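# Set up bearing press and prove it on master spring

## Task

Acting as the press cell's operator, assume the press control may still hold whatever the previous shift left there, unchecked. Configure the press to match the work order, then verify that setup by running it on the master spring. Return the master spring to its stand afterwards. At the end, the machine and the gauge must both be idle, no alarm may be standing, and the guard must be down (shut).

## Robot and tools

Robot: two six-joint arms, left_arm and right_arm, each carrying a 140 mm parallel gripper. Joint order per arm is shoulder pan, shoulder lift, elbow, wrist 1, wrist 2, wrist 3. The left gripper's fingers can fold when pushed near the palm or tip-first into a surface, so grip with the outer quarter of its pads. The right gripper's fingers are rigid.

Scene frame: origin on the table top, midway between the arms. +x points out over the table, +z up, and left_arm sits on the +y side. end_effector_position (m) is the point between the closed pads. The fingertips reach about 33 mm past it.

The 18-number row, used by execute_actions and move: numbers 1-6 are left_arm joint offsets, then left position, force_limit and speed. Numbers 7-15 are the same nine for right_arm. Every number lies in [-1, 1].
- Joint numbers are offsets, not poses. They count from the Joint targets in force when the call begins, not from the previous row. A value of 1.0 means 1.481 rad for pan and lift and 2.222 rad for the other four joints. Sending 0 keeps that joint at its target. Repeating a nonzero offset in a later call moves the joint further.
- Gripper position is absolute: +1 is fully open (140 mm), about -0.8 is where the pads meet, and -1 closes until blocked.
- force_limit sets the squeeze: roughly 14 N at -1, 40 N at 0, 58 N at +1 for a slow close.
- speed sets the closing rate: about 30 mm/s at -1, 140 at 0, 250 at +1. A faster close grips harder.
- To leave a gripper unchanged, repeat its last three numbers, because 0 counts as a command.

execute_actions: takes actions, a list holding one action, plus optional cameras.
- An action may contain rows (1-15 rows, each applied for one 1/30 s step), steps (1-450, default 15), until, and commands under machine or gauge.
- until stops the action once device fields match. Examples: {"machine":{"state":"idle"}}, a comparison such as [">=", 3] for numbers, or {"all":{"status":"ended"}}.
- An empty actions list returns all camera images.

move: takes target (one row or up to 15 rows, all offsets from the same Joint targets), speed (0.01-3.14 rad/s, default 0.5), blend (rad), stop_force (4-120 N, for gentle contact), zero, blocking and cameras. It ends with a move: line reading done, off_target, held, moving or fault.

Other tools:
- wait(seconds 0-10) and stop.
- zoom_image(camera, region [x0,y0,x1,y1]) on cam_high, cam_low, cam_nest, cam_left_wrist or cam_right_wrist.
- show_instructions shows the work order image.
- zero_wrist_force(arm), read_manual, and finished_scene(scene).

Results:
- Joint positions, Joint targets and Joint velocities are given per arm, in rad and rad/s.
- Pose and velocity of each end effector.
- Wrist force and torque, in the hand's own axes.
- object_status: 0 moving, 1 blocked while opening, 2 blocked while closing (a grip), 3 reached the position or the pads met.
- position_measured in counts: 3 is open, about 139 is 60 mm, 230 is pads together.
- "joint command not followed" means the anti-collision check between the arms trimmed a command.
- Fault lines: TORQUE FAULT, FORCE FAULT (about 150 N) and MOTOR HOT. A fault halts that arm for 10 s or more.
- A machine line shows the current page and the device fields.

machine: a servo press with a powered guard, a two-jaw clamping nest and a controller. Commands:
- guard shut/open and clamp clamp/open.
- page setup/readings/curve.
- register + value (-12000 to 12000) + write true, all in one object, to enter a register.
- Keys: cycle_start, feed_hold, reset, home, touch, tare.
- A list of up to 8 objects runs in order.
Heights are mm above the nest plane; forces are in N.

Setup registers to compare against the work order:
- program, ram_zero, seat_force, force_max, the windows join_lo/join_hi/end_lo/end_hi, cell_gain, cell_zero, program_revision, program_top.
- Stored program slots stored1..5_number and _revision. Program 9001 is the master-spring test, which compresses the spring by 5 mm.

Readings page: force, touch_z, join_f, peak_f, end_z, ok, pos_z, cycles.

State values: idle, running, held, done, busy, alarm. Alarm codes: axis_overload, cell_fault, door_opened, clamp_lost, force_limit, no_force, axis_blocked. reset clears an alarm, and home then raises the ram.

What a stroke needs: guard shut, a piece clamped, the ram at rest, a stored program selected, no alarm, and no cabinet fault.

gauge: send measure true with one round piece lying flat and alone near the centre of its plate. Keep the arms and other parts clear for about 12 s, until readings goes up. no_1..no_5 report the drawing's requirements in mm.

Suggested order:
1. Read the work order and inspect the setup page.
2. Correct the program and registers; tare if needed.
3. Open the guard and clamp, then place the master spring centred in the nest.
4. Move the gripper fully away from the nest and shut the guard.
5. Clamp and run cycle_start; check that ok reads 1.
6. Open the guard and clamp, return the spring to its stand, then shut the guard.
7. Confirm that machine and gauge are idle with no alarm.
8. Call finished_scene.

Avoid:
- Holding a part over the nest while the press runs (cell_fault).
- Blocking the guard as it moves.
- Letting the ram meet anything unexpected (crash).
- Contact between the arms.
- Hard pushes or stiff targets past a contact.
- Releasing a part while it moves, dropping parts, or letting anything leave the table.

Each tool is called after ">>>" as name([rows], argument=value, ...), one row to a line, values as JSON.

Reference images:

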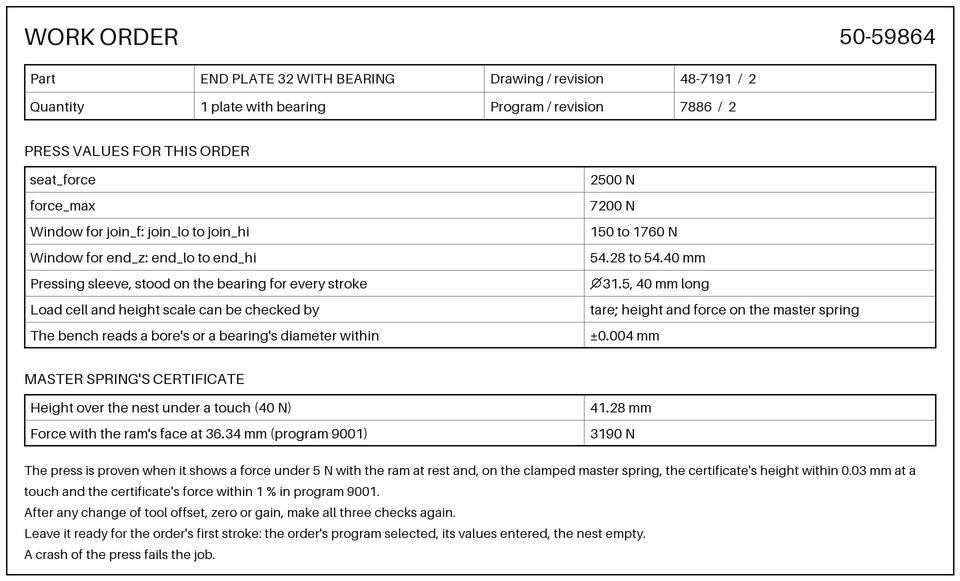

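## Session

>>> execute_actions(actions=[])

Scene clock: 0.00 s.
left_arm: end_effector_position=(+0.3308, +0.8690, +0.1163) position_measured=3 object_status=3 end_effector_quat_wxyz=(-0.519, +0.714, +0.421, +0.208) | right_arm: end_effector_position=(+0.5052, -0.4937, +0.2484) position_measured=3 object_status=3 end_effector_quat_wxyz=(-0.078, -0.651, +0.745, -0.127)
Joint positions: left_arm=[-0.379 -1.108 2.846 -2.418 -0.638 1.233] | right_arm=[-0.103 -1.689 2.458 -2.431 -1.856 -1.582]
Joint velocities: within noise
Joint torques (N m): no reading
Motor temperatures (°C): left_arm=[29 31 37 41 39 36] | right_arm=[35 29 25 30 42 35]
Wrist force (N): no reading
Wrist torque (N m): no reading
Wrist force, peak (N): no reading
Joint targets: left_arm=[-0.379 -1.108 2.846 -2.418 -0.638 1.233] | right_arm=[-0.103 -1.689 2.458 -2.431 -1.856 -1.582]
Tool commands: left_gripper/position=+1.0 left_gripper/force_limit=+1.0 left_gripper/speed=+1.0 right_gripper/position=+1.0 right_gripper/force_limit=+1.0 right_gripper/speed=+1.0
machine.setup: program=+4902 ram_zero=+149.178 seat_force=+12000 force_max=+12000 join_lo=+0 join_hi=+12000 end_lo=+55.900 end_hi=+64.900 cell_gain=+0.940 cell_zero=+46 program_revision=+3 program_top=+58.900 stored1_number=+7886 stored1_revision=+2 stored2_number=+9001 stored2_revision=+1 stored3_number=+4078 stored3_revision=+4 stored4_number=+1650 stored4_revision=+5 stored5_number=+4902 stored5_revision=+3
machine: state=idle guard_state=shut clamp_state=closed_empty guard_answer=taken clamp_answer=taken page=setup entry=no_entry entries=0 alarm=no_alarm queue=idle queue_left=0
gauge: message=nothing_yet readings=0 no_1=0.000 no_2=0.000 no_3=0.000 no_4=0.000 no_5=0.000

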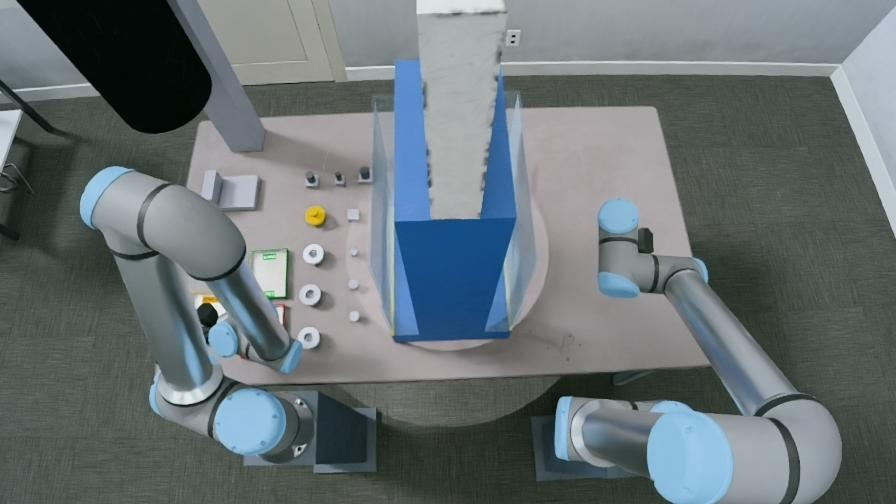

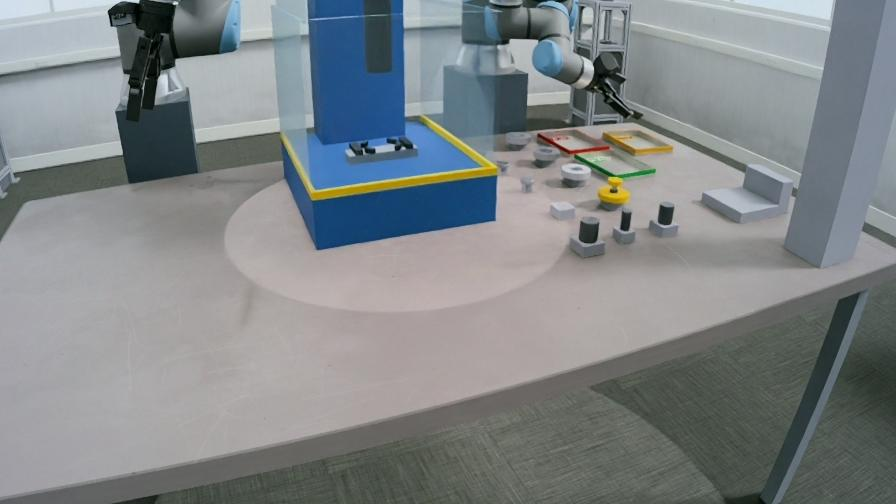

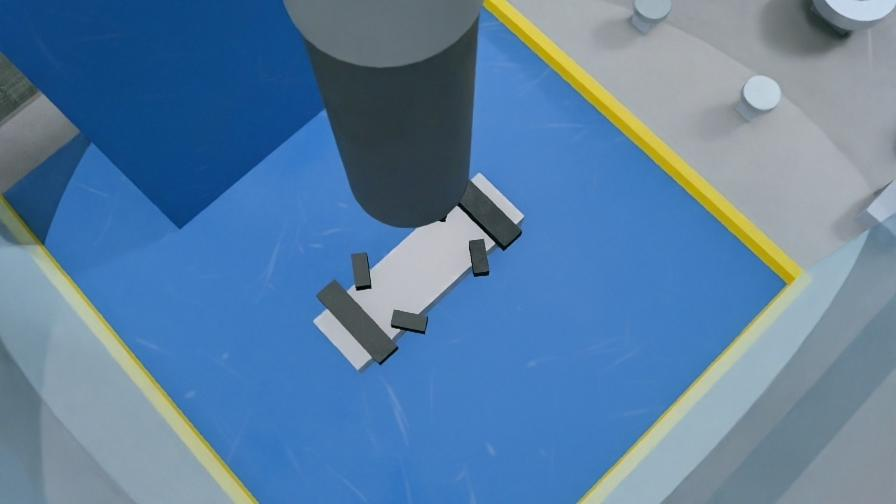

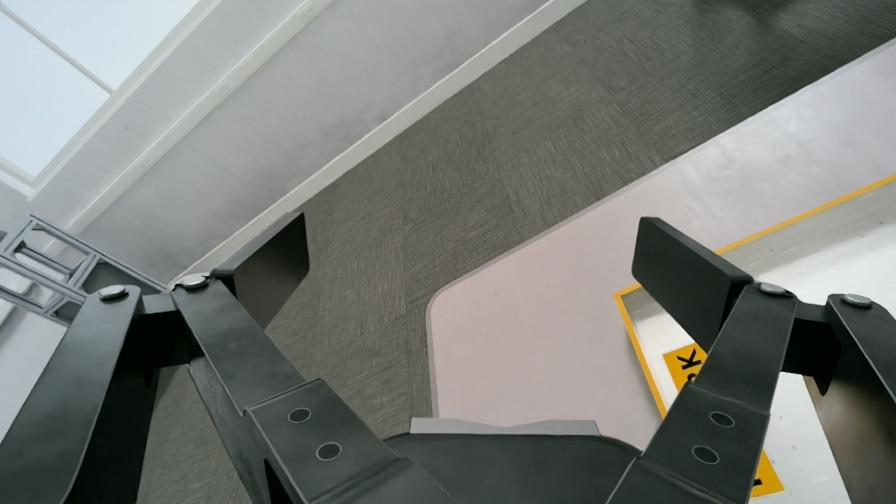

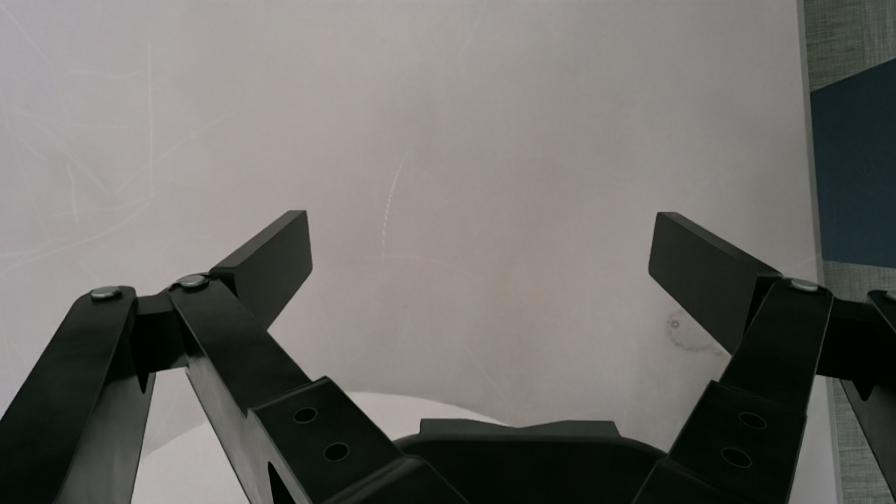

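>>> zoom_image(camera="cam_low", region=[490, 100, 810, 280])

>>> zoom_image(camera="cam_high", region=[180, 150, 400, 360])

>>> zoom_image(camera="cam_nest", region=[290, 150, 550, 390])

Scaled by 1.575 from the camera's 896x504 image, which has a finer 1280x720 frame.

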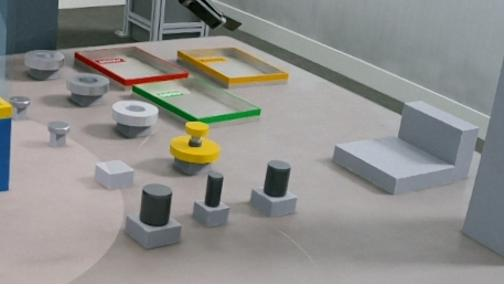

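Scaled by 2.291 from the camera's 896x504 image, which has a finer 1280x720 frame.

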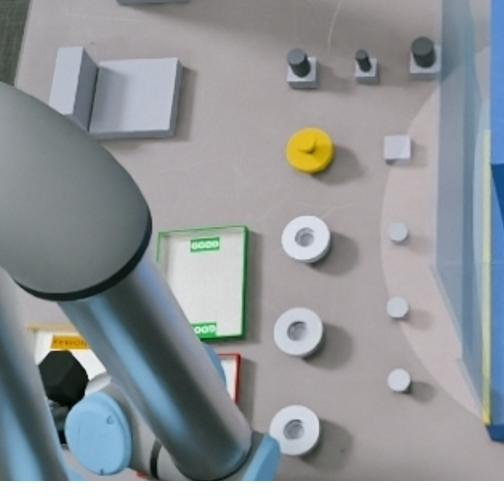

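Scaled by 1.938 from the camera's 896x504 image, which has a finer 1280x720 frame.

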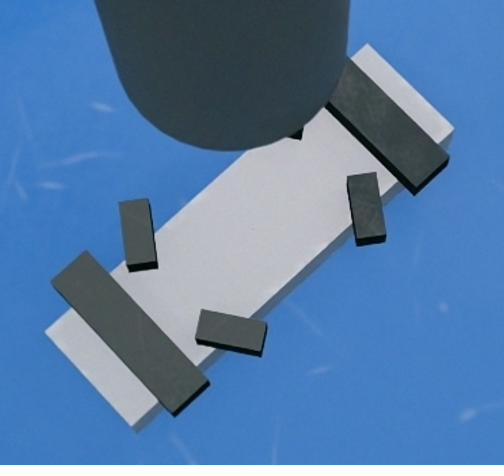

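>>> execute_actions([
  {"machine":[{"page":"readings","register":"program","value":7886,"write":true},{"register":"seat_force","value":2500,"write":true},{"register":"force_max","value":7200,"write":true},{"register":"join_lo","value":150,"write":true},{"register":"join_hi","value":1760,"write":true},{"register":"end_lo","value":54.28,"write":true},{"register":"end_hi","value":54.40,"write":true},{"tare":true}],"steps":30},
])

>>> execute_actions([
  {"machine":[{"page":"setup"},{"guard":"open"},{"clamp":"open"}],"steps":150},
], cameras=["cam_low","cam_nest","cam_high"])

Scene clock: 58.07 s.
left_arm: end_effector_position=(+0.3308, +0.8690, +0.1163) position_measured=3 object_status=3 end_effector_quat_wxyz=(-0.519, +0.714, +0.421, +0.208) | right_arm: end_effector_position=(+0.5052, -0.4937, +0.2484) position_measured=3 object_status=3 end_effector_quat_wxyz=(-0.078, -0.651, +0.745, -0.127)
Joint positions: left_arm=[-0.379 -1.108 2.846 -2.418 -0.638 1.233] | right_arm=[-0.103 -1.689 2.458 -2.431 -1.856 -1.582]
Joint torques (N m): left_arm=[0.77 -31.68 6.38 -1.4 1.85 -0.42] | right_arm=[3.24 -25.72 -39.09 -4.91 -1.12 -1.59]
Wrist force (N): left_arm=[0.0 0.1 -0.1] | right_arm=[0.1 0.6 -0.3]
Wrist torque (N m): left_arm=[0.03 0.00 0.01] | right_arm=[0.13 -0.03 -0.01]
Wrist force, peak (N): left_arm=[0.1 0.7 -0.7] | right_arm=[0.0 0.9 0.6]
Joint targets: left_arm=[-0.379 -1.108 2.846 -2.418 -0.638 1.233] | right_arm=[-0.103 -1.689 2.458 -2.431 -1.856 -1.582]
Tool commands: left_gripper/position=+1.0 left_gripper/force_limit=+1.0 left_gripper/speed=+1.0 right_gripper/position=+1.0 right_gripper/force_limit=+1.0 right_gripper/speed=+1.0
machine.readings: force=+0 touch_z=+0.000 join_f=+0 peak_f=+0 end_z=+0.000 ok=+0 pos_z=+170.822 cycles=+0
machine: state=idle guard_state=shut clamp_state=closed_empty guard_answer=taken clamp_answer=taken page=readings entry=taken entries=6 alarm=no_alarm queue=running queue_left=2
gauge: message=nothing_yet readings=0 no_1=0.000 no_2=0.000 no_3=0.000 no_4=0.000 no_5=0.000

Scene clock: 63.27 s.
left_arm: end_effector_position=(+0.3308, +0.8690, +0.1163) position_measured=3 object_status=3 end_effector_quat_wxyz=(-0.519, +0.714, +0.421, +0.208) | right_arm: end_effector_position=(+0.5052, -0.4937, +0.2484) position_measured=3 object_status=3 end_effector_quat_wxyz=(-0.078, -0.651, +0.745, -0.127)
Joint positions: left_arm=[-0.379 -1.108 2.846 -2.418 -0.638 1.233] | right_arm=[-0.103 -1.689 2.458 -2.431 -1.856 -1.582]
Joint torques (N m): left_arm=[-0.9 -30.96 6.55 -1.46 2.1 -0.59] | right_arm=[1.84 -26.02 -39.08 -4.62 -1.2 -1.64]
Wrist force (N): left_arm=[-0.4 0.3 0.1] | right_arm=[0.2 0.1 -0.3]
Wrist torque (N m): left_arm=[0.07 0.07 0.00] | right_arm=[0.03 -0.04 -0.01]
Wrist force, peak (N): left_arm=[-0.1 0.6 -0.7] | right_arm=[-0.5 0.8 0.5]
Joint targets: left_arm=[-0.379 -1.108 2.846 -2.418 -0.638 1.233] | right_arm=[-0.103 -1.689 2.458 -2.431 -1.856 -1.582]
Tool commands: left_gripper/position=+1.0 left_gripper/force_limit=+1.0 left_gripper/speed=+1.0 right_gripper/position=+1.0 right_gripper/force_limit=+1.0 right_gripper/speed=+1.0
machine.setup: program=+7886 ram_zero=+149.178 seat_force=+2500 force_max=+7200 join_lo=+150 join_hi=+1760 end_lo=+54.280 end_hi=+64.900 cell_gain=+0.940 cell_zero=+46 program_revision=+2 program_top=+54.400 stored1_number=+7886 stored1_revision=+2 stored2_number=+9001 stored2_revision=+1 stored3_number=+4078 stored3_revision=+4 stored4_number=+1650 stored4_revision=+5 stored5_number=+4902 stored5_revision=+3
machine: state=idle guard_state=open clamp_state=open guard_answer=taken clamp_answer=taken page=setup entry=taken entries=6 alarm=no_alarm queue=done queue_left=0
gauge: message=nothing_yet readings=0 no_1=0.000 no_2=0.000 no_3=0.000 no_4=0.000 no_5=0.000
Images, in order (width x height): cam_high 896x504, cam_low 896x504, cam_nest 896x504.

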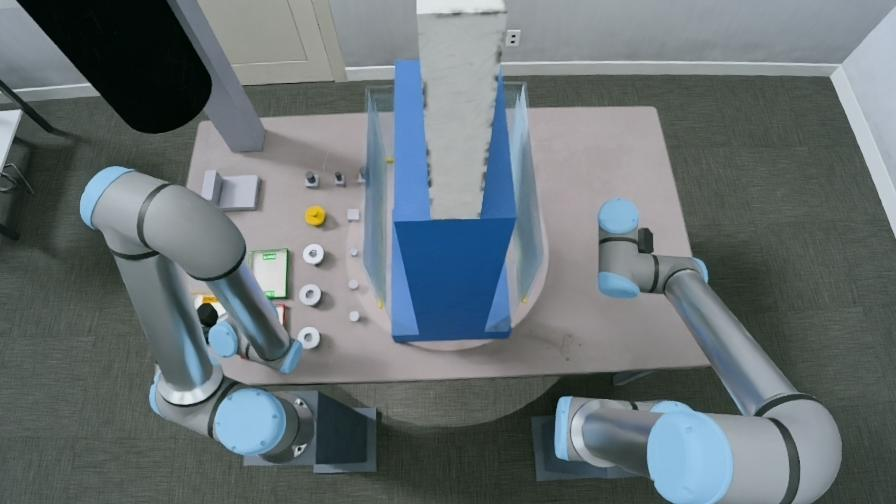

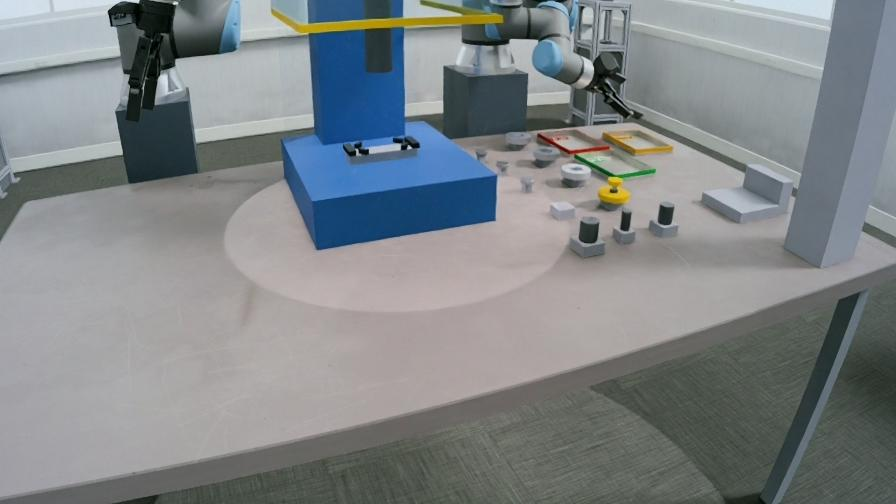

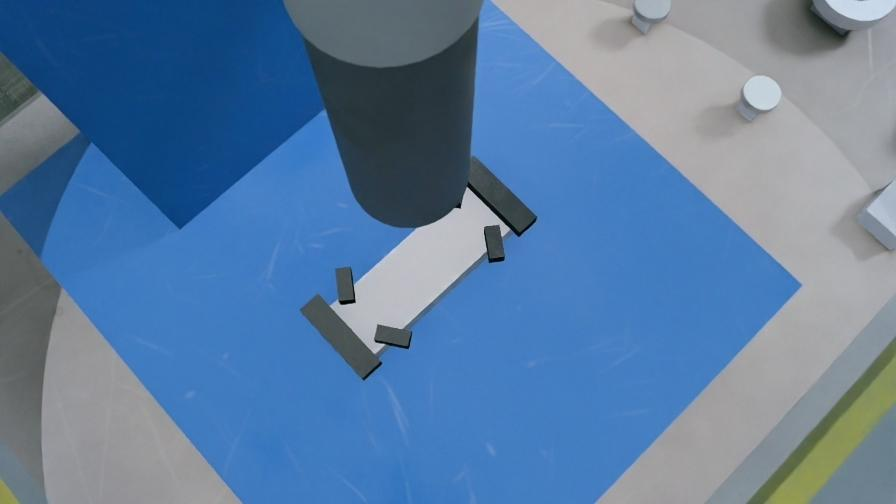

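>>> execute_actions([
  {"machine":[{"register":"end_hi","value":54.40,"write":true},{"tare":true}],"steps":120,"until":{"machine":{"queue":"done"}}},
])

>>> move([
  [0,-0.4335,-0.2457,0.2331,0.1971,-0.1049,1,1,1,0,0,0,0,0,0,1,1,1],
  [0,-0.3322,-0.9658,0.9532,0.9622,-0.5549,1,1,1,0,0,0,0,0,0,1,1,1],
], speed=0.8, blend=0.15)

Scene clock: 122.47 s.
left_arm: end_effector_position=(+0.3308, +0.8690, +0.1163) position_measured=3 object_status=3 end_effector_quat_wxyz=(-0.519, +0.714, +0.421, +0.208) | right_arm: end_effector_position=(+0.5052, -0.4937, +0.2484) position_measured=3 object_status=3 end_effector_quat_wxyz=(-0.078, -0.651, +0.745, -0.127)
Joint positions: left_arm=[-0.379 -1.108 2.846 -2.418 -0.638 1.233] | right_arm=[-0.103 -1.689 2.458 -2.431 -1.856 -1.582]
Joint torques (N m): left_arm=[-1 -28.04 6.63 -1.54 1.86 -0.49] | right_arm=[2.19 -23.27 -40.31 -4.79 -1.21 -1.68]
Wrist force (N): left_arm=[-0.1 0.8 0.1] | right_arm=[-0.3 0.4 -0.1]
Wrist torque (N m): left_arm=[0.18 0.01 0.00] | right_arm=[0.09 0.07 0.00]
Wrist force, peak (N): left_arm=[-0.5 0.9 -0.1] | right_arm=[0.7 0.8 -0.4]
Joint targets: left_arm=[-0.379 -1.108 2.846 -2.418 -0.638 1.233] | right_arm=[-0.103 -1.689 2.458 -2.431 -1.856 -1.582]
Tool commands: left_gripper/position=+1.0 left_gripper/force_limit=+1.0 left_gripper/speed=+1.0 right_gripper/position=+1.0 right_gripper/force_limit=+1.0 right_gripper/speed=+1.0
machine.setup: program=+7886 ram_zero=+149.178 seat_force=+2500 force_max=+7200 join_lo=+150 join_hi=+1760 end_lo=+54.280 end_hi=+54.400 cell_gain=+0.940 cell_zero=+46 program_revision=+2 program_top=+54.400 stored1_number=+7886 stored1_revision=+2 stored2_number=+9001 stored2_revision=+1 stored3_number=+4078 stored3_revision=+4 stored4_number=+1650 stored4_revision=+5 stored5_number=+4902 stored5_revision=+3
machine: state=idle guard_state=open clamp_state=open guard_answer=taken clamp_answer=taken page=setup entry=taken entries=8 alarm=no_alarm queue=done queue_left=0
gauge: message=nothing_yet readings=0 no_1=0.000 no_2=0.000 no_3=0.000 no_4=0.000 no_5=0.000

Scene clock: 133.53 s.
left_arm: end_effector_position=(+0.7360, +0.7797, +0.6044) position_measured=3 object_status=3 end_effector_quat_wxyz=(-0.276, +0.525, +0.540, +0.597) | right_arm: end_effector_position=(+0.5052, -0.4937, +0.2484) position_measured=3 object_status=3 end_effector_quat_wxyz=(-0.078, -0.651, +0.745, -0.127)
Joint positions: left_arm=[-0.379 -1.732 2.241 -1.841 -0.138 0.964] | right_arm=[-0.103 -1.689 2.458 -2.431 -1.856 -1.582]
Joint torques (N m): left_arm=[0.24 -29.3 -46.41 -3.73 4.02 -0.81] | right_arm=[1.94 -23.9 -39.92 -4.83 -1.26 -1.54]
Wrist force (N): left_arm=[-0.6 -1.2 -2.0] | right_arm=[0.3 0.0 -0.1]
Wrist torque (N m): left_arm=[0.04 0.18 0.11] | right_arm=[0.01 -0.06 -0.01]
Wrist force, peak (N): left_arm=[22.3 -80.8 -114.4] | right_arm=[0.0 0.9 0.2]
Joint targets: left_arm=[-0.379 -1.732 2.241 -1.841 -0.138 0.964] | right_arm=[-0.103 -1.689 2.458 -2.431 -1.856 -1.582]
Tool commands: left_gripper/position=+1.0 left_gripper/force_limit=+1.0 left_gripper/speed=+1.0 right_gripper/position=+1.0 right_gripper/force_limit=+1.0 right_gripper/speed=+1.0
FORCE FAULT: contact force on the left arm reached its limit, and that arm stopped for 10 seconds. The contact can be on any part of that arm, not only on its tool. That arm's remaining commands of this call were not run. During its stop the left arm's controller moved it back a little. That arm's target is now where it stood when the stop ended, not its last command. That arm accepts commands again.
machine.setup: program=+7886 ram_zero=+149.178 seat_force=+2500 force_max=+7200 join_lo=+150 join_hi=+1760 end_lo=+54.280 end_hi=+54.400 cell_gain=+0.940 cell_zero=+46 program_revision=+2 program_top=+54.400 stored1_number=+7886 stored1_revision=+2 stored2_number=+9001 stored2_revision=+1 stored3_number=+4078 stored3_revision=+4 stored4_number=+1650 stored4_revision=+5 stored5_number=+4902 stored5_revision=+3
machine: state=idle guard_state=open clamp_state=open guard_answer=taken clamp_answer=taken page=setup entry=taken entries=8 alarm=no_alarm queue=done queue_left=0
gauge: message=nothing_yet readings=0 no_1=0.000 no_2=0.000 no_3=0.000 no_4=0.000 no_5=0.000
move: fault (left_arm); path passed 0 of 2 targets; left_arm: the wrist 2 is farthest, 1.638 rad from its target

>>> execute_actions(actions=[])

Scene clock: 137.70 s.
left_arm: end_effector_position=(+0.7360, +0.7797, +0.6044) position_measured=3 object_status=3 end_effector_quat_wxyz=(-0.276, +0.525, +0.540, +0.597) | right_arm: end_effector_position=(+0.5052, -0.4937, +0.2484) position_measured=3 object_status=3 end_effector_quat_wxyz=(-0.078, -0.651, +0.745, -0.127)
Joint positions: left_arm=[-0.379 -1.732 2.241 -1.841 -0.138 0.964] | right_arm=[-0.103 -1.689 2.458 -2.431 -1.856 -1.582]
Joint velocities: within noise
Joint torques (N m): left_arm=[-0.09 -27.32 -44.78 -4.5 3.32 -0.21] | right_arm=[2.26 -22.78 -40.66 -4.86 -0.86 -1.42]
Motor temperatures (°C): left_arm=[29 31 37 40 39 35] | right_arm=[34 29 26 30 42 34]
Wrist force (N): left_arm=[-0.6 -1.4 -1.5] | right_arm=[0.1 0.3 0.0]
Wrist torque (N m): left_arm=[0.00 0.18 0.11] | right_arm=[0.06 -0.01 -0.01]
Wrist force, peak (N): left_arm=[-1.1 -1.4 -2.2] | right_arm=[0.0 0.9 -0.3]
Joint targets: left_arm=[-0.379 -1.732 2.241 -1.841 -0.138 0.964] | right_arm=[-0.103 -1.689 2.458 -2.431 -1.856 -1.582]
Tool commands: left_gripper/position=+1.0 left_gripper/force_limit=+1.0 left_gripper/speed=+1.0 right_gripper/position=+1.0 right_gripper/force_limit=+1.0 right_gripper/speed=+1.0
machine.setup: program=+7886 ram_zero=+149.178 seat_force=+2500 force_max=+7200 join_lo=+150 join_hi=+1760 end_lo=+54.280 end_hi=+54.400 cell_gain=+0.940 cell_zero=+46 program_revision=+2 program_top=+54.400 stored1_number=+7886 stored1_revision=+2 stored2_number=+9001 stored2_revision=+1 stored3_number=+4078 stored3_revision=+4 stored4_number=+1650 stored4_revision=+5 stored5_number=+4902 stored5_revision=+3
machine: state=idle guard_state=open clamp_state=open guard_answer=taken clamp_answer=taken page=setup entry=taken entries=8 alarm=no_alarm queue=done queue_left=0
gauge: message=nothing_yet readings=0 no_1=0.000 no_2=0.000 no_3=0.000 no_4=0.000 no_5=0.000
camera_calibration:
cam_left_wrist: T_world_to_cam=[[0.896705, -0.254627, 0.362056, -0.666128], [0.173913, -0.549507, -0.817188, 0.792832], [0.407031, 0.795743, -0.448463, -0.463528], [0, 0, 0, 1]] pos_world=[0.648107, 0.634902, 0.681194]

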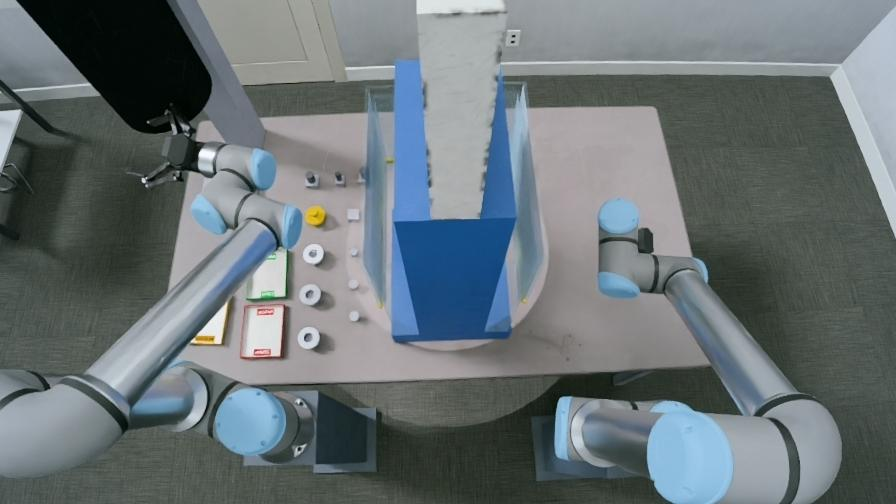

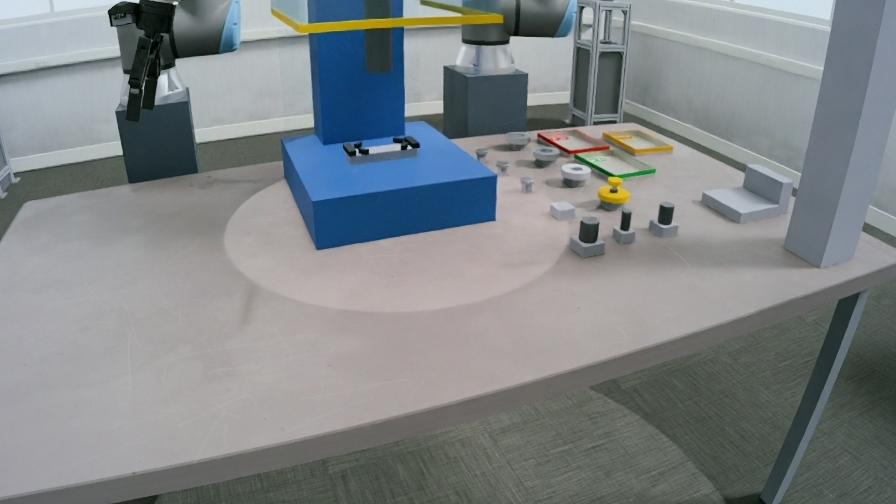

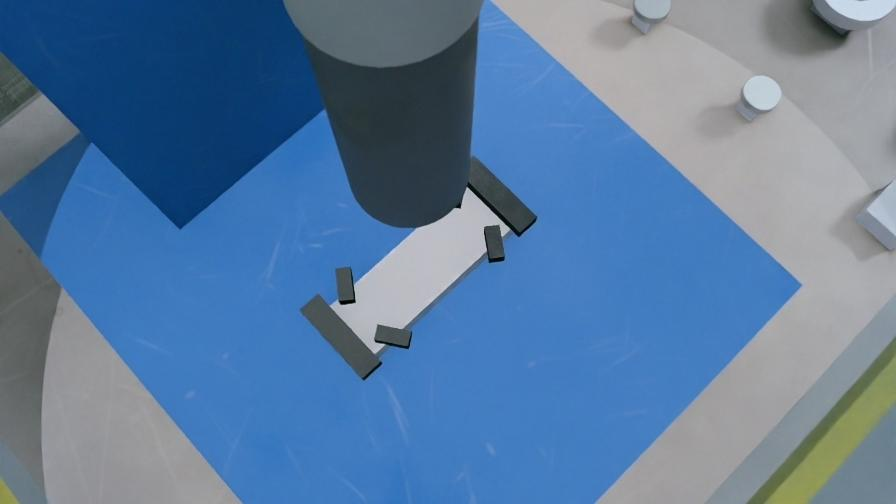

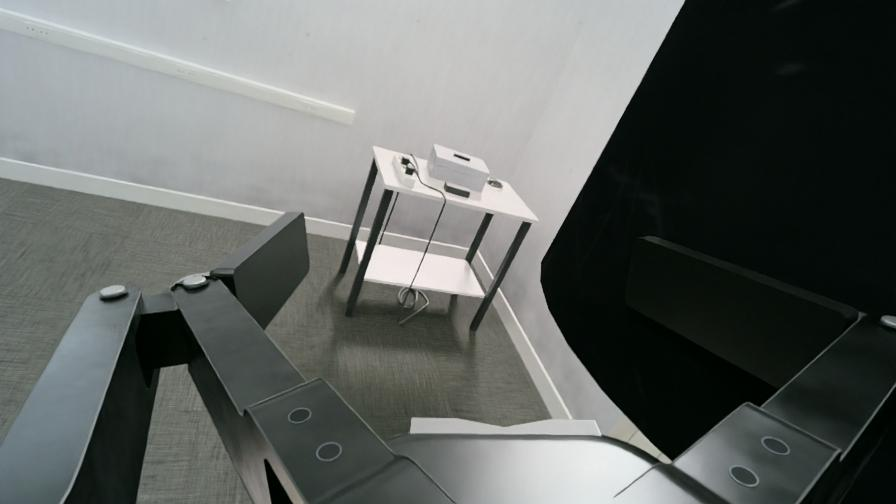

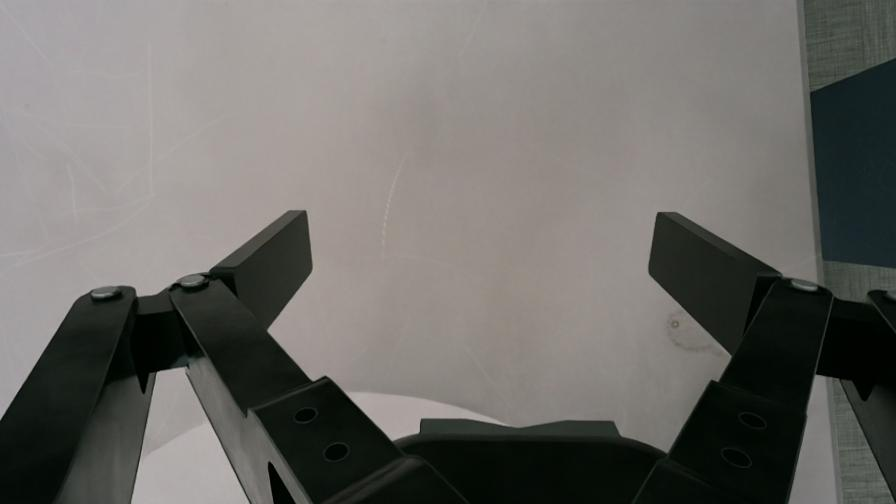

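>>> move(target=[-0.0817,-0.2147,0.1166,0,0,0,1,1,1,0,0,0,0,0,0,1,1,1], speed=0.3, cameras=["cam_high"])

Scene clock: 188.03 s.
left_arm: end_effector_position=(+0.6217, +0.7759, +0.5796) position_measured=3 object_status=3 end_effector_quat_wxyz=(-0.219, +0.544, +0.521, +0.620) | right_arm: end_effector_position=(+0.5052, -0.4937, +0.2484) position_measured=3 object_status=3 end_effector_quat_wxyz=(-0.078, -0.651, +0.745, -0.127)
Joint positions: left_arm=[-0.5 -2.05 2.5 -1.841 -0.138 0.964] | right_arm=[-0.103 -1.689 2.458 -2.431 -1.856 -1.582]
Joint torques (N m): left_arm=[10.65 -8.75 -49.06 -4.61 3.15 -0.22] | right_arm=[1.39 -20.75 -41.28 -4.87 -1.01 -1.45]
Wrist force (N): left_arm=[-0.9 0.6 -0.9] | right_arm=[-0.4 0.8 0.3]
Wrist torque (N m): left_arm=[0.14 0.20 0.10] | right_arm=[0.18 0.10 -0.01]
Wrist force, peak (N): left_arm=[-1.9 1.9 -1.4] | right_arm=[0.3 1.0 -0.4]
Joint targets: left_arm=[-0.500 -2.050 2.500 -1.841 -0.138 0.964] | right_arm=[-0.103 -1.689 2.458 -2.431 -1.856 -1.582]
machine.setup: program=+7886 ram_zero=+149.178 seat_force=+2500 force_max=+7200 join_lo=+150 join_hi=+1760 end_lo=+54.280 end_hi=+54.400 cell_gain=+0.940 cell_zero=+46 program_revision=+2 program_top=+54.400 stored1_number=+7886 stored1_revision=+2 stored2_number=+9001 stored2_revision=+1 stored3_number=+4078 stored3_revision=+4 stored4_number=+1650 stored4_revision=+5 stored5_number=+4902 stored5_revision=+3
machine: state=idle guard_state=open clamp_state=open guard_answer=taken clamp_answer=taken page=setup entry=taken entries=8 alarm=no_alarm queue=done queue_left=0
gauge: message=nothing_yet readings=0 no_1=0.000 no_2=0.000 no_3=0.000 no_4=0.000 no_5=0.000
move: done
Images, in order (width x height): cam_high 896x504.

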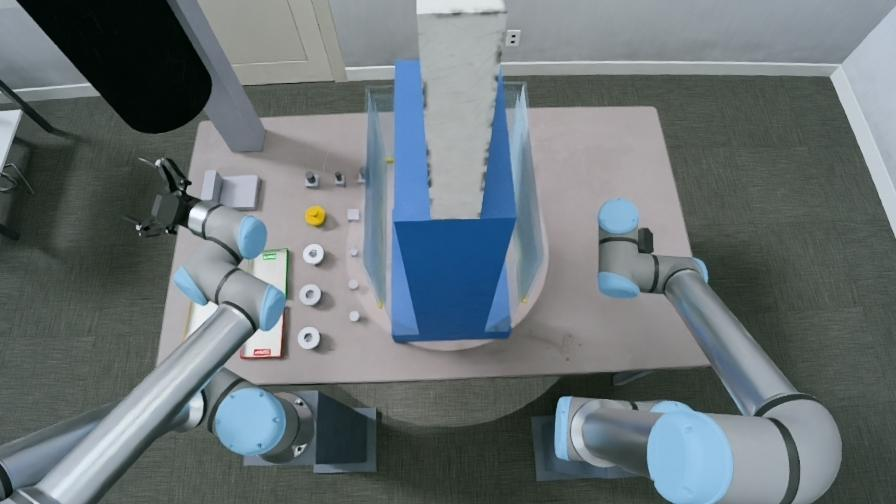

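>>> move(target=[0.2026,-0.1688,-0.5401,0.9635,0,-0.2088,1,1,1,0,0,0,0,0,0,1,1,1], speed=0.8, cameras=["cam_high"])

Scene clock: 219.43 s.
left_arm: end_effector_position=(+0.1200, +0.9996, +1.1683) position_measured=3 object_status=3 end_effector_quat_wxyz=(-0.406, +0.492, +0.549, +0.540) | right_arm: end_effector_position=(+0.5052, -0.4937, +0.2484) position_measured=3 object_status=3 end_effector_quat_wxyz=(-0.078, -0.651, +0.745, -0.127)
Joint positions: left_arm=[-0.2 -2.3 1.3 0.299 -0.138 0.5] | right_arm=[-0.103 -1.689 2.458 -2.431 -1.856 -1.582]
Joint torques (N m): left_arm=[-12.71 36.78 -30.33 -1.22 2.03 1.65] | right_arm=[1.65 -19.37 -41.61 -5.1 -1.16 -1.47]
Wrist force (N): left_arm=[-0.9 1.8 -0.6] | right_arm=[-0.2 -0.2 0.0]
Wrist torque (N m): left_arm=[0.42 0.27 0.23] | right_arm=[-0.04 0.04 -0.01]
Wrist force, peak (N): left_arm=[-3.4 -0.7 -1.0] | right_arm=[0.5 0.8 -0.9]
Joint targets: left_arm=[-0.200 -2.300 1.300 0.300 -0.138 0.500] | right_arm=[-0.103 -1.689 2.458 -2.431 -1.856 -1.582]
machine.setup: program=+7886 ram_zero=+149.178 seat_force=+2500 force_max=+7200 join_lo=+150 join_hi=+1760 end_lo=+54.280 end_hi=+54.400 cell_gain=+0.940 cell_zero=+46 program_revision=+2 program_top=+54.400 stored1_number=+7886 stored1_revision=+2 stored2_number=+9001 stored2_revision=+1 stored3_number=+4078 stored3_revision=+4 stored4_number=+1650 stored4_revision=+5 stored5_number=+4902 stored5_revision=+3
machine: state=idle guard_state=open clamp_state=open guard_answer=taken clamp_answer=taken page=setup entry=taken entries=8 alarm=no_alarm queue=done queue_left=0
gauge: message=nothing_yet readings=0 no_1=0.000 no_2=0.000 no_3=0.000 no_4=0.000 no_5=0.000
move: done
Images, in order (width x height): cam_high 896x504.

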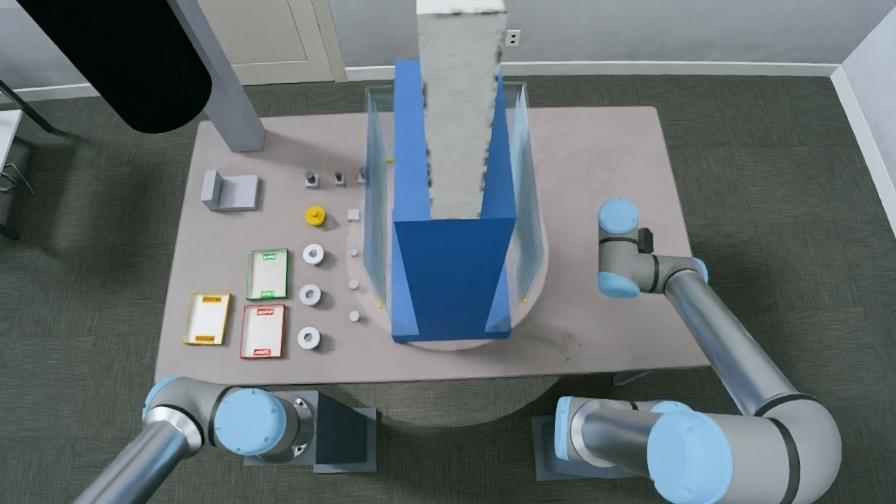

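>>> move([
  [0,0.4727,-0.6751,0.405,0.6022,-0.225,1,1,1,0,0,0,0,0,0,1,1,1],
  [0,0.3714,-0.9901,0.36,0.7691,-0.225,1,1,1,0,0,0,0,0,0,1,1,1],
], speed=0.9, blend=[0.2,0])

Scene clock: 241.87 s.
left_arm: end_effector_position=(-0.3642, +0.7500, +1.5637) position_measured=3 object_status=3 end_effector_quat_wxyz=(+0.096, +0.011, -0.001, +0.995) | right_arm: end_effector_position=(+0.5052, -0.4937, +0.2484) position_measured=3 object_status=3 end_effector_quat_wxyz=(-0.078, -0.651, +0.745, -0.127)
Joint positions: left_arm=[-0.2 -1.749 -0.899 1.099 1.571 0] | right_arm=[-0.103 -1.689 2.458 -2.431 -1.856 -1.582]
Joint torques (N m): left_arm=[0.71 44.3 25.43 -1.2 1.25 1.69] | right_arm=[1.18 -19.94 -42.12 -4.73 -1.02 -1.42]
Wrist force (N): left_arm=[-2.1 0.0 -3.0] | right_arm=[-0.1 0.0 0.0]
Wrist torque (N m): left_arm=[0.13 1.09 0.30] | right_arm=[0.01 0.02 -0.01]
Wrist force, peak (N): left_arm=[4.6 0.7 -7.5] | right_arm=[0.1 1.0 0.3]
Joint targets: left_arm=[-0.200 -1.749 -0.900 1.099 1.571 0.000] | right_arm=[-0.103 -1.689 2.458 -2.431 -1.856 -1.582]
machine.setup: program=+7886 ram_zero=+149.178 seat_force=+2500 force_max=+7200 join_lo=+150 join_hi=+1760 end_lo=+54.280 end_hi=+54.400 cell_gain=+0.940 cell_zero=+46 program_revision=+2 program_top=+54.400 stored1_number=+7886 stored1_revision=+2 stored2_number=+9001 stored2_revision=+1 stored3_number=+4078 stored3_revision=+4 stored4_number=+1650 stored4_revision=+5 stored5_number=+4902 stored5_revision=+3
machine: state=idle guard_state=open clamp_state=open guard_answer=taken clamp_answer=taken page=setup entry=taken entries=8 alarm=no_alarm queue=done queue_left=0
gauge: message=nothing_yet readings=0 no_1=0.000 no_2=0.000 no_3=0.000 no_4=0.000 no_5=0.000
move: done

>>> move(target=[-0.8778,-0.0581,-0.8362,-0.1166,0,0,1,1,1,0,0,0,0,0,0,1,1,1], speed=0.8)

>>> move(target=[-0.9575,0,0,0,0,0,1,1,1,0,0,0,0,0,0,1,1,1], speed=0.7, cameras=["all"])

Scene clock: 263.30 s.
left_arm: end_effector_position=(+0.2071, +1.0746, +0.2790) position_measured=3 object_status=3 end_effector_quat_wxyz=(-0.313, +0.652, -0.602, -0.339) | right_arm: end_effector_position=(+0.5052, -0.4937, +0.2484) position_measured=3 object_status=3 end_effector_quat_wxyz=(-0.078, -0.651, +0.745, -0.127)
Joint positions: left_arm=[-1.5 -1.836 -2.757 0.84 1.571 0] | right_arm=[-0.103 -1.689 2.458 -2.431 -1.856 -1.582]
Joint torques (N m): left_arm=[-10.92 41.6 0.32 9.19 2.22 1.68] | right_arm=[2.12 -18.76 -42.94 -4.82 -1.17 -1.59]
Wrist force (N): left_arm=[-2.3 0.7 -0.9] | right_arm=[0.1 0.0 -0.1]
Wrist torque (N m): left_arm=[0.24 0.82 0.13] | right_arm=[0.01 -0.01 -0.01]
Wrist force, peak (N): left_arm=[-5.3 3.6 1.0] | right_arm=[0.0 1.0 -0.1]
Joint targets: left_arm=[-1.500 -1.836 -2.758 0.840 1.571 0.000] | right_arm=[-0.103 -1.689 2.458 -2.431 -1.856 -1.582]
machine.setup: program=+7886 ram_zero=+149.178 seat_force=+2500 force_max=+7200 join_lo=+150 join_hi=+1760 end_lo=+54.280 end_hi=+54.400 cell_gain=+0.940 cell_zero=+46 program_revision=+2 program_top=+54.400 stored1_number=+7886 stored1_revision=+2 stored2_number=+9001 stored2_revision=+1 stored3_number=+4078 stored3_revision=+4 stored4_number=+1650 stored4_revision=+5 stored5_number=+4902 stored5_revision=+3
machine: state=idle guard_state=open clamp_state=open guard_answer=taken clamp_answer=taken page=setup entry=taken entries=8 alarm=no_alarm queue=done queue_left=0
gauge: message=nothing_yet readings=0 no_1=0.000 no_2=0.000 no_3=0.000 no_4=0.000 no_5=0.000
move: done

Scene clock: 265.83 s.
left_arm: end_effector_position=(+0.6794, +0.4491, +0.2790) position_measured=3 object_status=3 end_effector_quat_wxyz=(+0.459, -0.102, +0.881, +0.053) | right_arm: end_effector_position=(+0.5052, -0.4937, +0.2484) position_measured=3 object_status=3 end_effector_quat_wxyz=(-0.078, -0.651, +0.745, -0.127)
Joint positions: left_arm=[-2.919 -1.836 -2.758 0.84 1.571 0] | right_arm=[-0.103 -1.689 2.458 -2.431 -1.856 -1.582]
Joint torques (N m): left_arm=[-13.4 37.74 6.2 8.82 2.16 1.48] | right_arm=[2.06 -19.2 -42.33 -4.99 -1.02 -1.64]
Wrist force (N): left_arm=[-2.4 0.9 -0.7] | right_arm=[0.3 0.8 0.1]
Wrist torque (N m): left_arm=[0.26 0.82 0.10] | right_arm=[0.19 -0.05 -0.02]
Wrist force, peak (N): left_arm=[-3.3 4.6 0.3] | right_arm=[0.0 1.0 0.3]
Joint targets: left_arm=[-2.919 -1.836 -2.758 0.840 1.571 0.000] | right_arm=[-0.103 -1.689 2.458 -2.431 -1.856 -1.582]
machine.setup: program=+7886 ram_zero=+149.178 seat_force=+2500 force_max=+7200 join_lo=+150 join_hi=+1760 end_lo=+54.280 end_hi=+54.400 cell_gain=+0.940 cell_zero=+46 program_revision=+2 program_top=+54.400 stored1_number=+7886 stored1_revision=+2 stored2_number=+9001 stored2_revision=+1 stored3_number=+4078 stored3_revision=+4 stored4_number=+1650 stored4_revision=+5 stored5_number=+4902 stored5_revision=+3
machine: state=idle guard_state=open clamp_state=open guard_answer=taken clamp_answer=taken page=setup entry=taken entries=8 alarm=no_alarm queue=done queue_left=0
gauge: message=nothing_yet readings=0 no_1=0.000 no_2=0.000 no_3=0.000 no_4=0.000 no_5=0.000
move: done
camera_calibration:
cam_left_wrist: T_world_to_cam=[[-0.227967, 0.973586, -0.0127053, -0.264608], [0.244105, 0.0697801, 0.967235, -0.468572], [0.942573, 0.217396, -0.253565, -0.481878], [0, 0, 0, 1]] pos_world=[0.508264, 0.395074, 0.32767]

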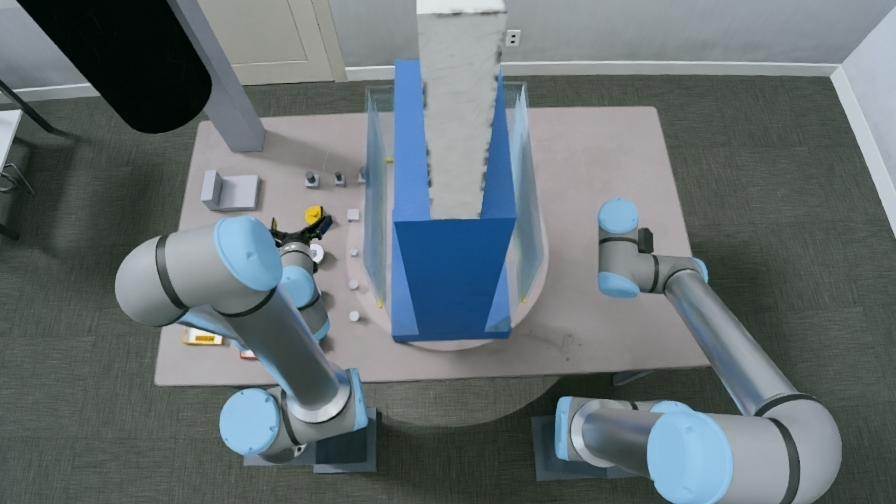

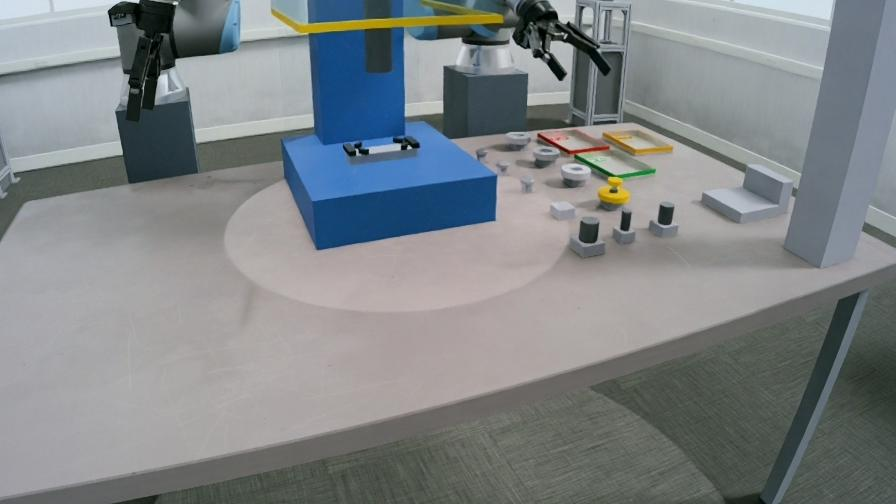

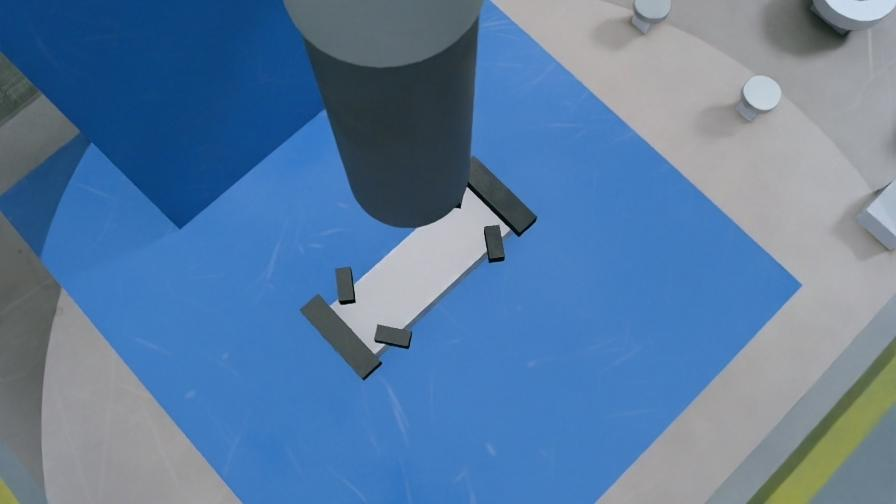

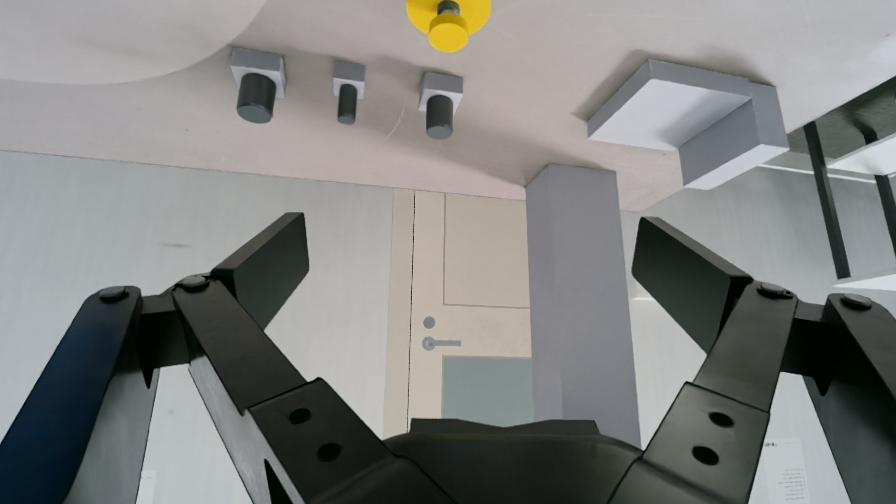

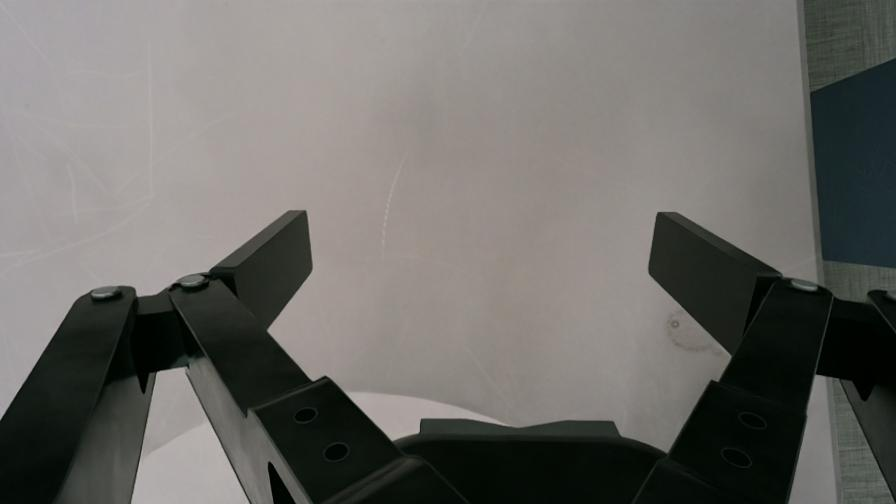

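>>> zoom_image(camera="cam_left_wrist", region=[380, 0, 520, 80])

>>> zoom_image(camera="cam_low", region=[560, 160, 660, 220])

Scaled by 3.600 from the camera's 896x504 image, which has a finer 1280x720 frame.

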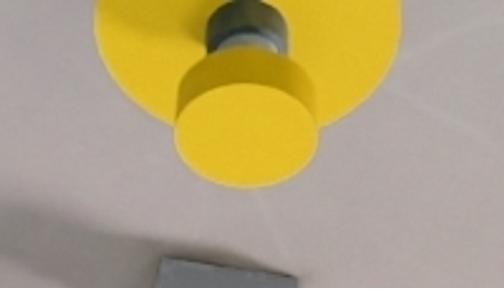

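Scaled by 5.040 from the camera's 896x504 image, which has a finer 1280x720 frame.

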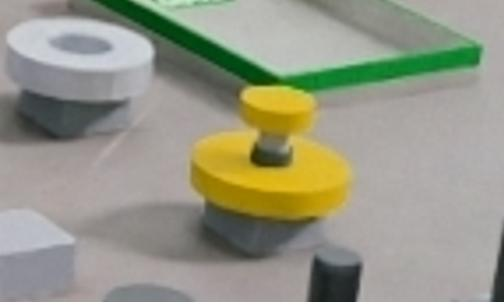

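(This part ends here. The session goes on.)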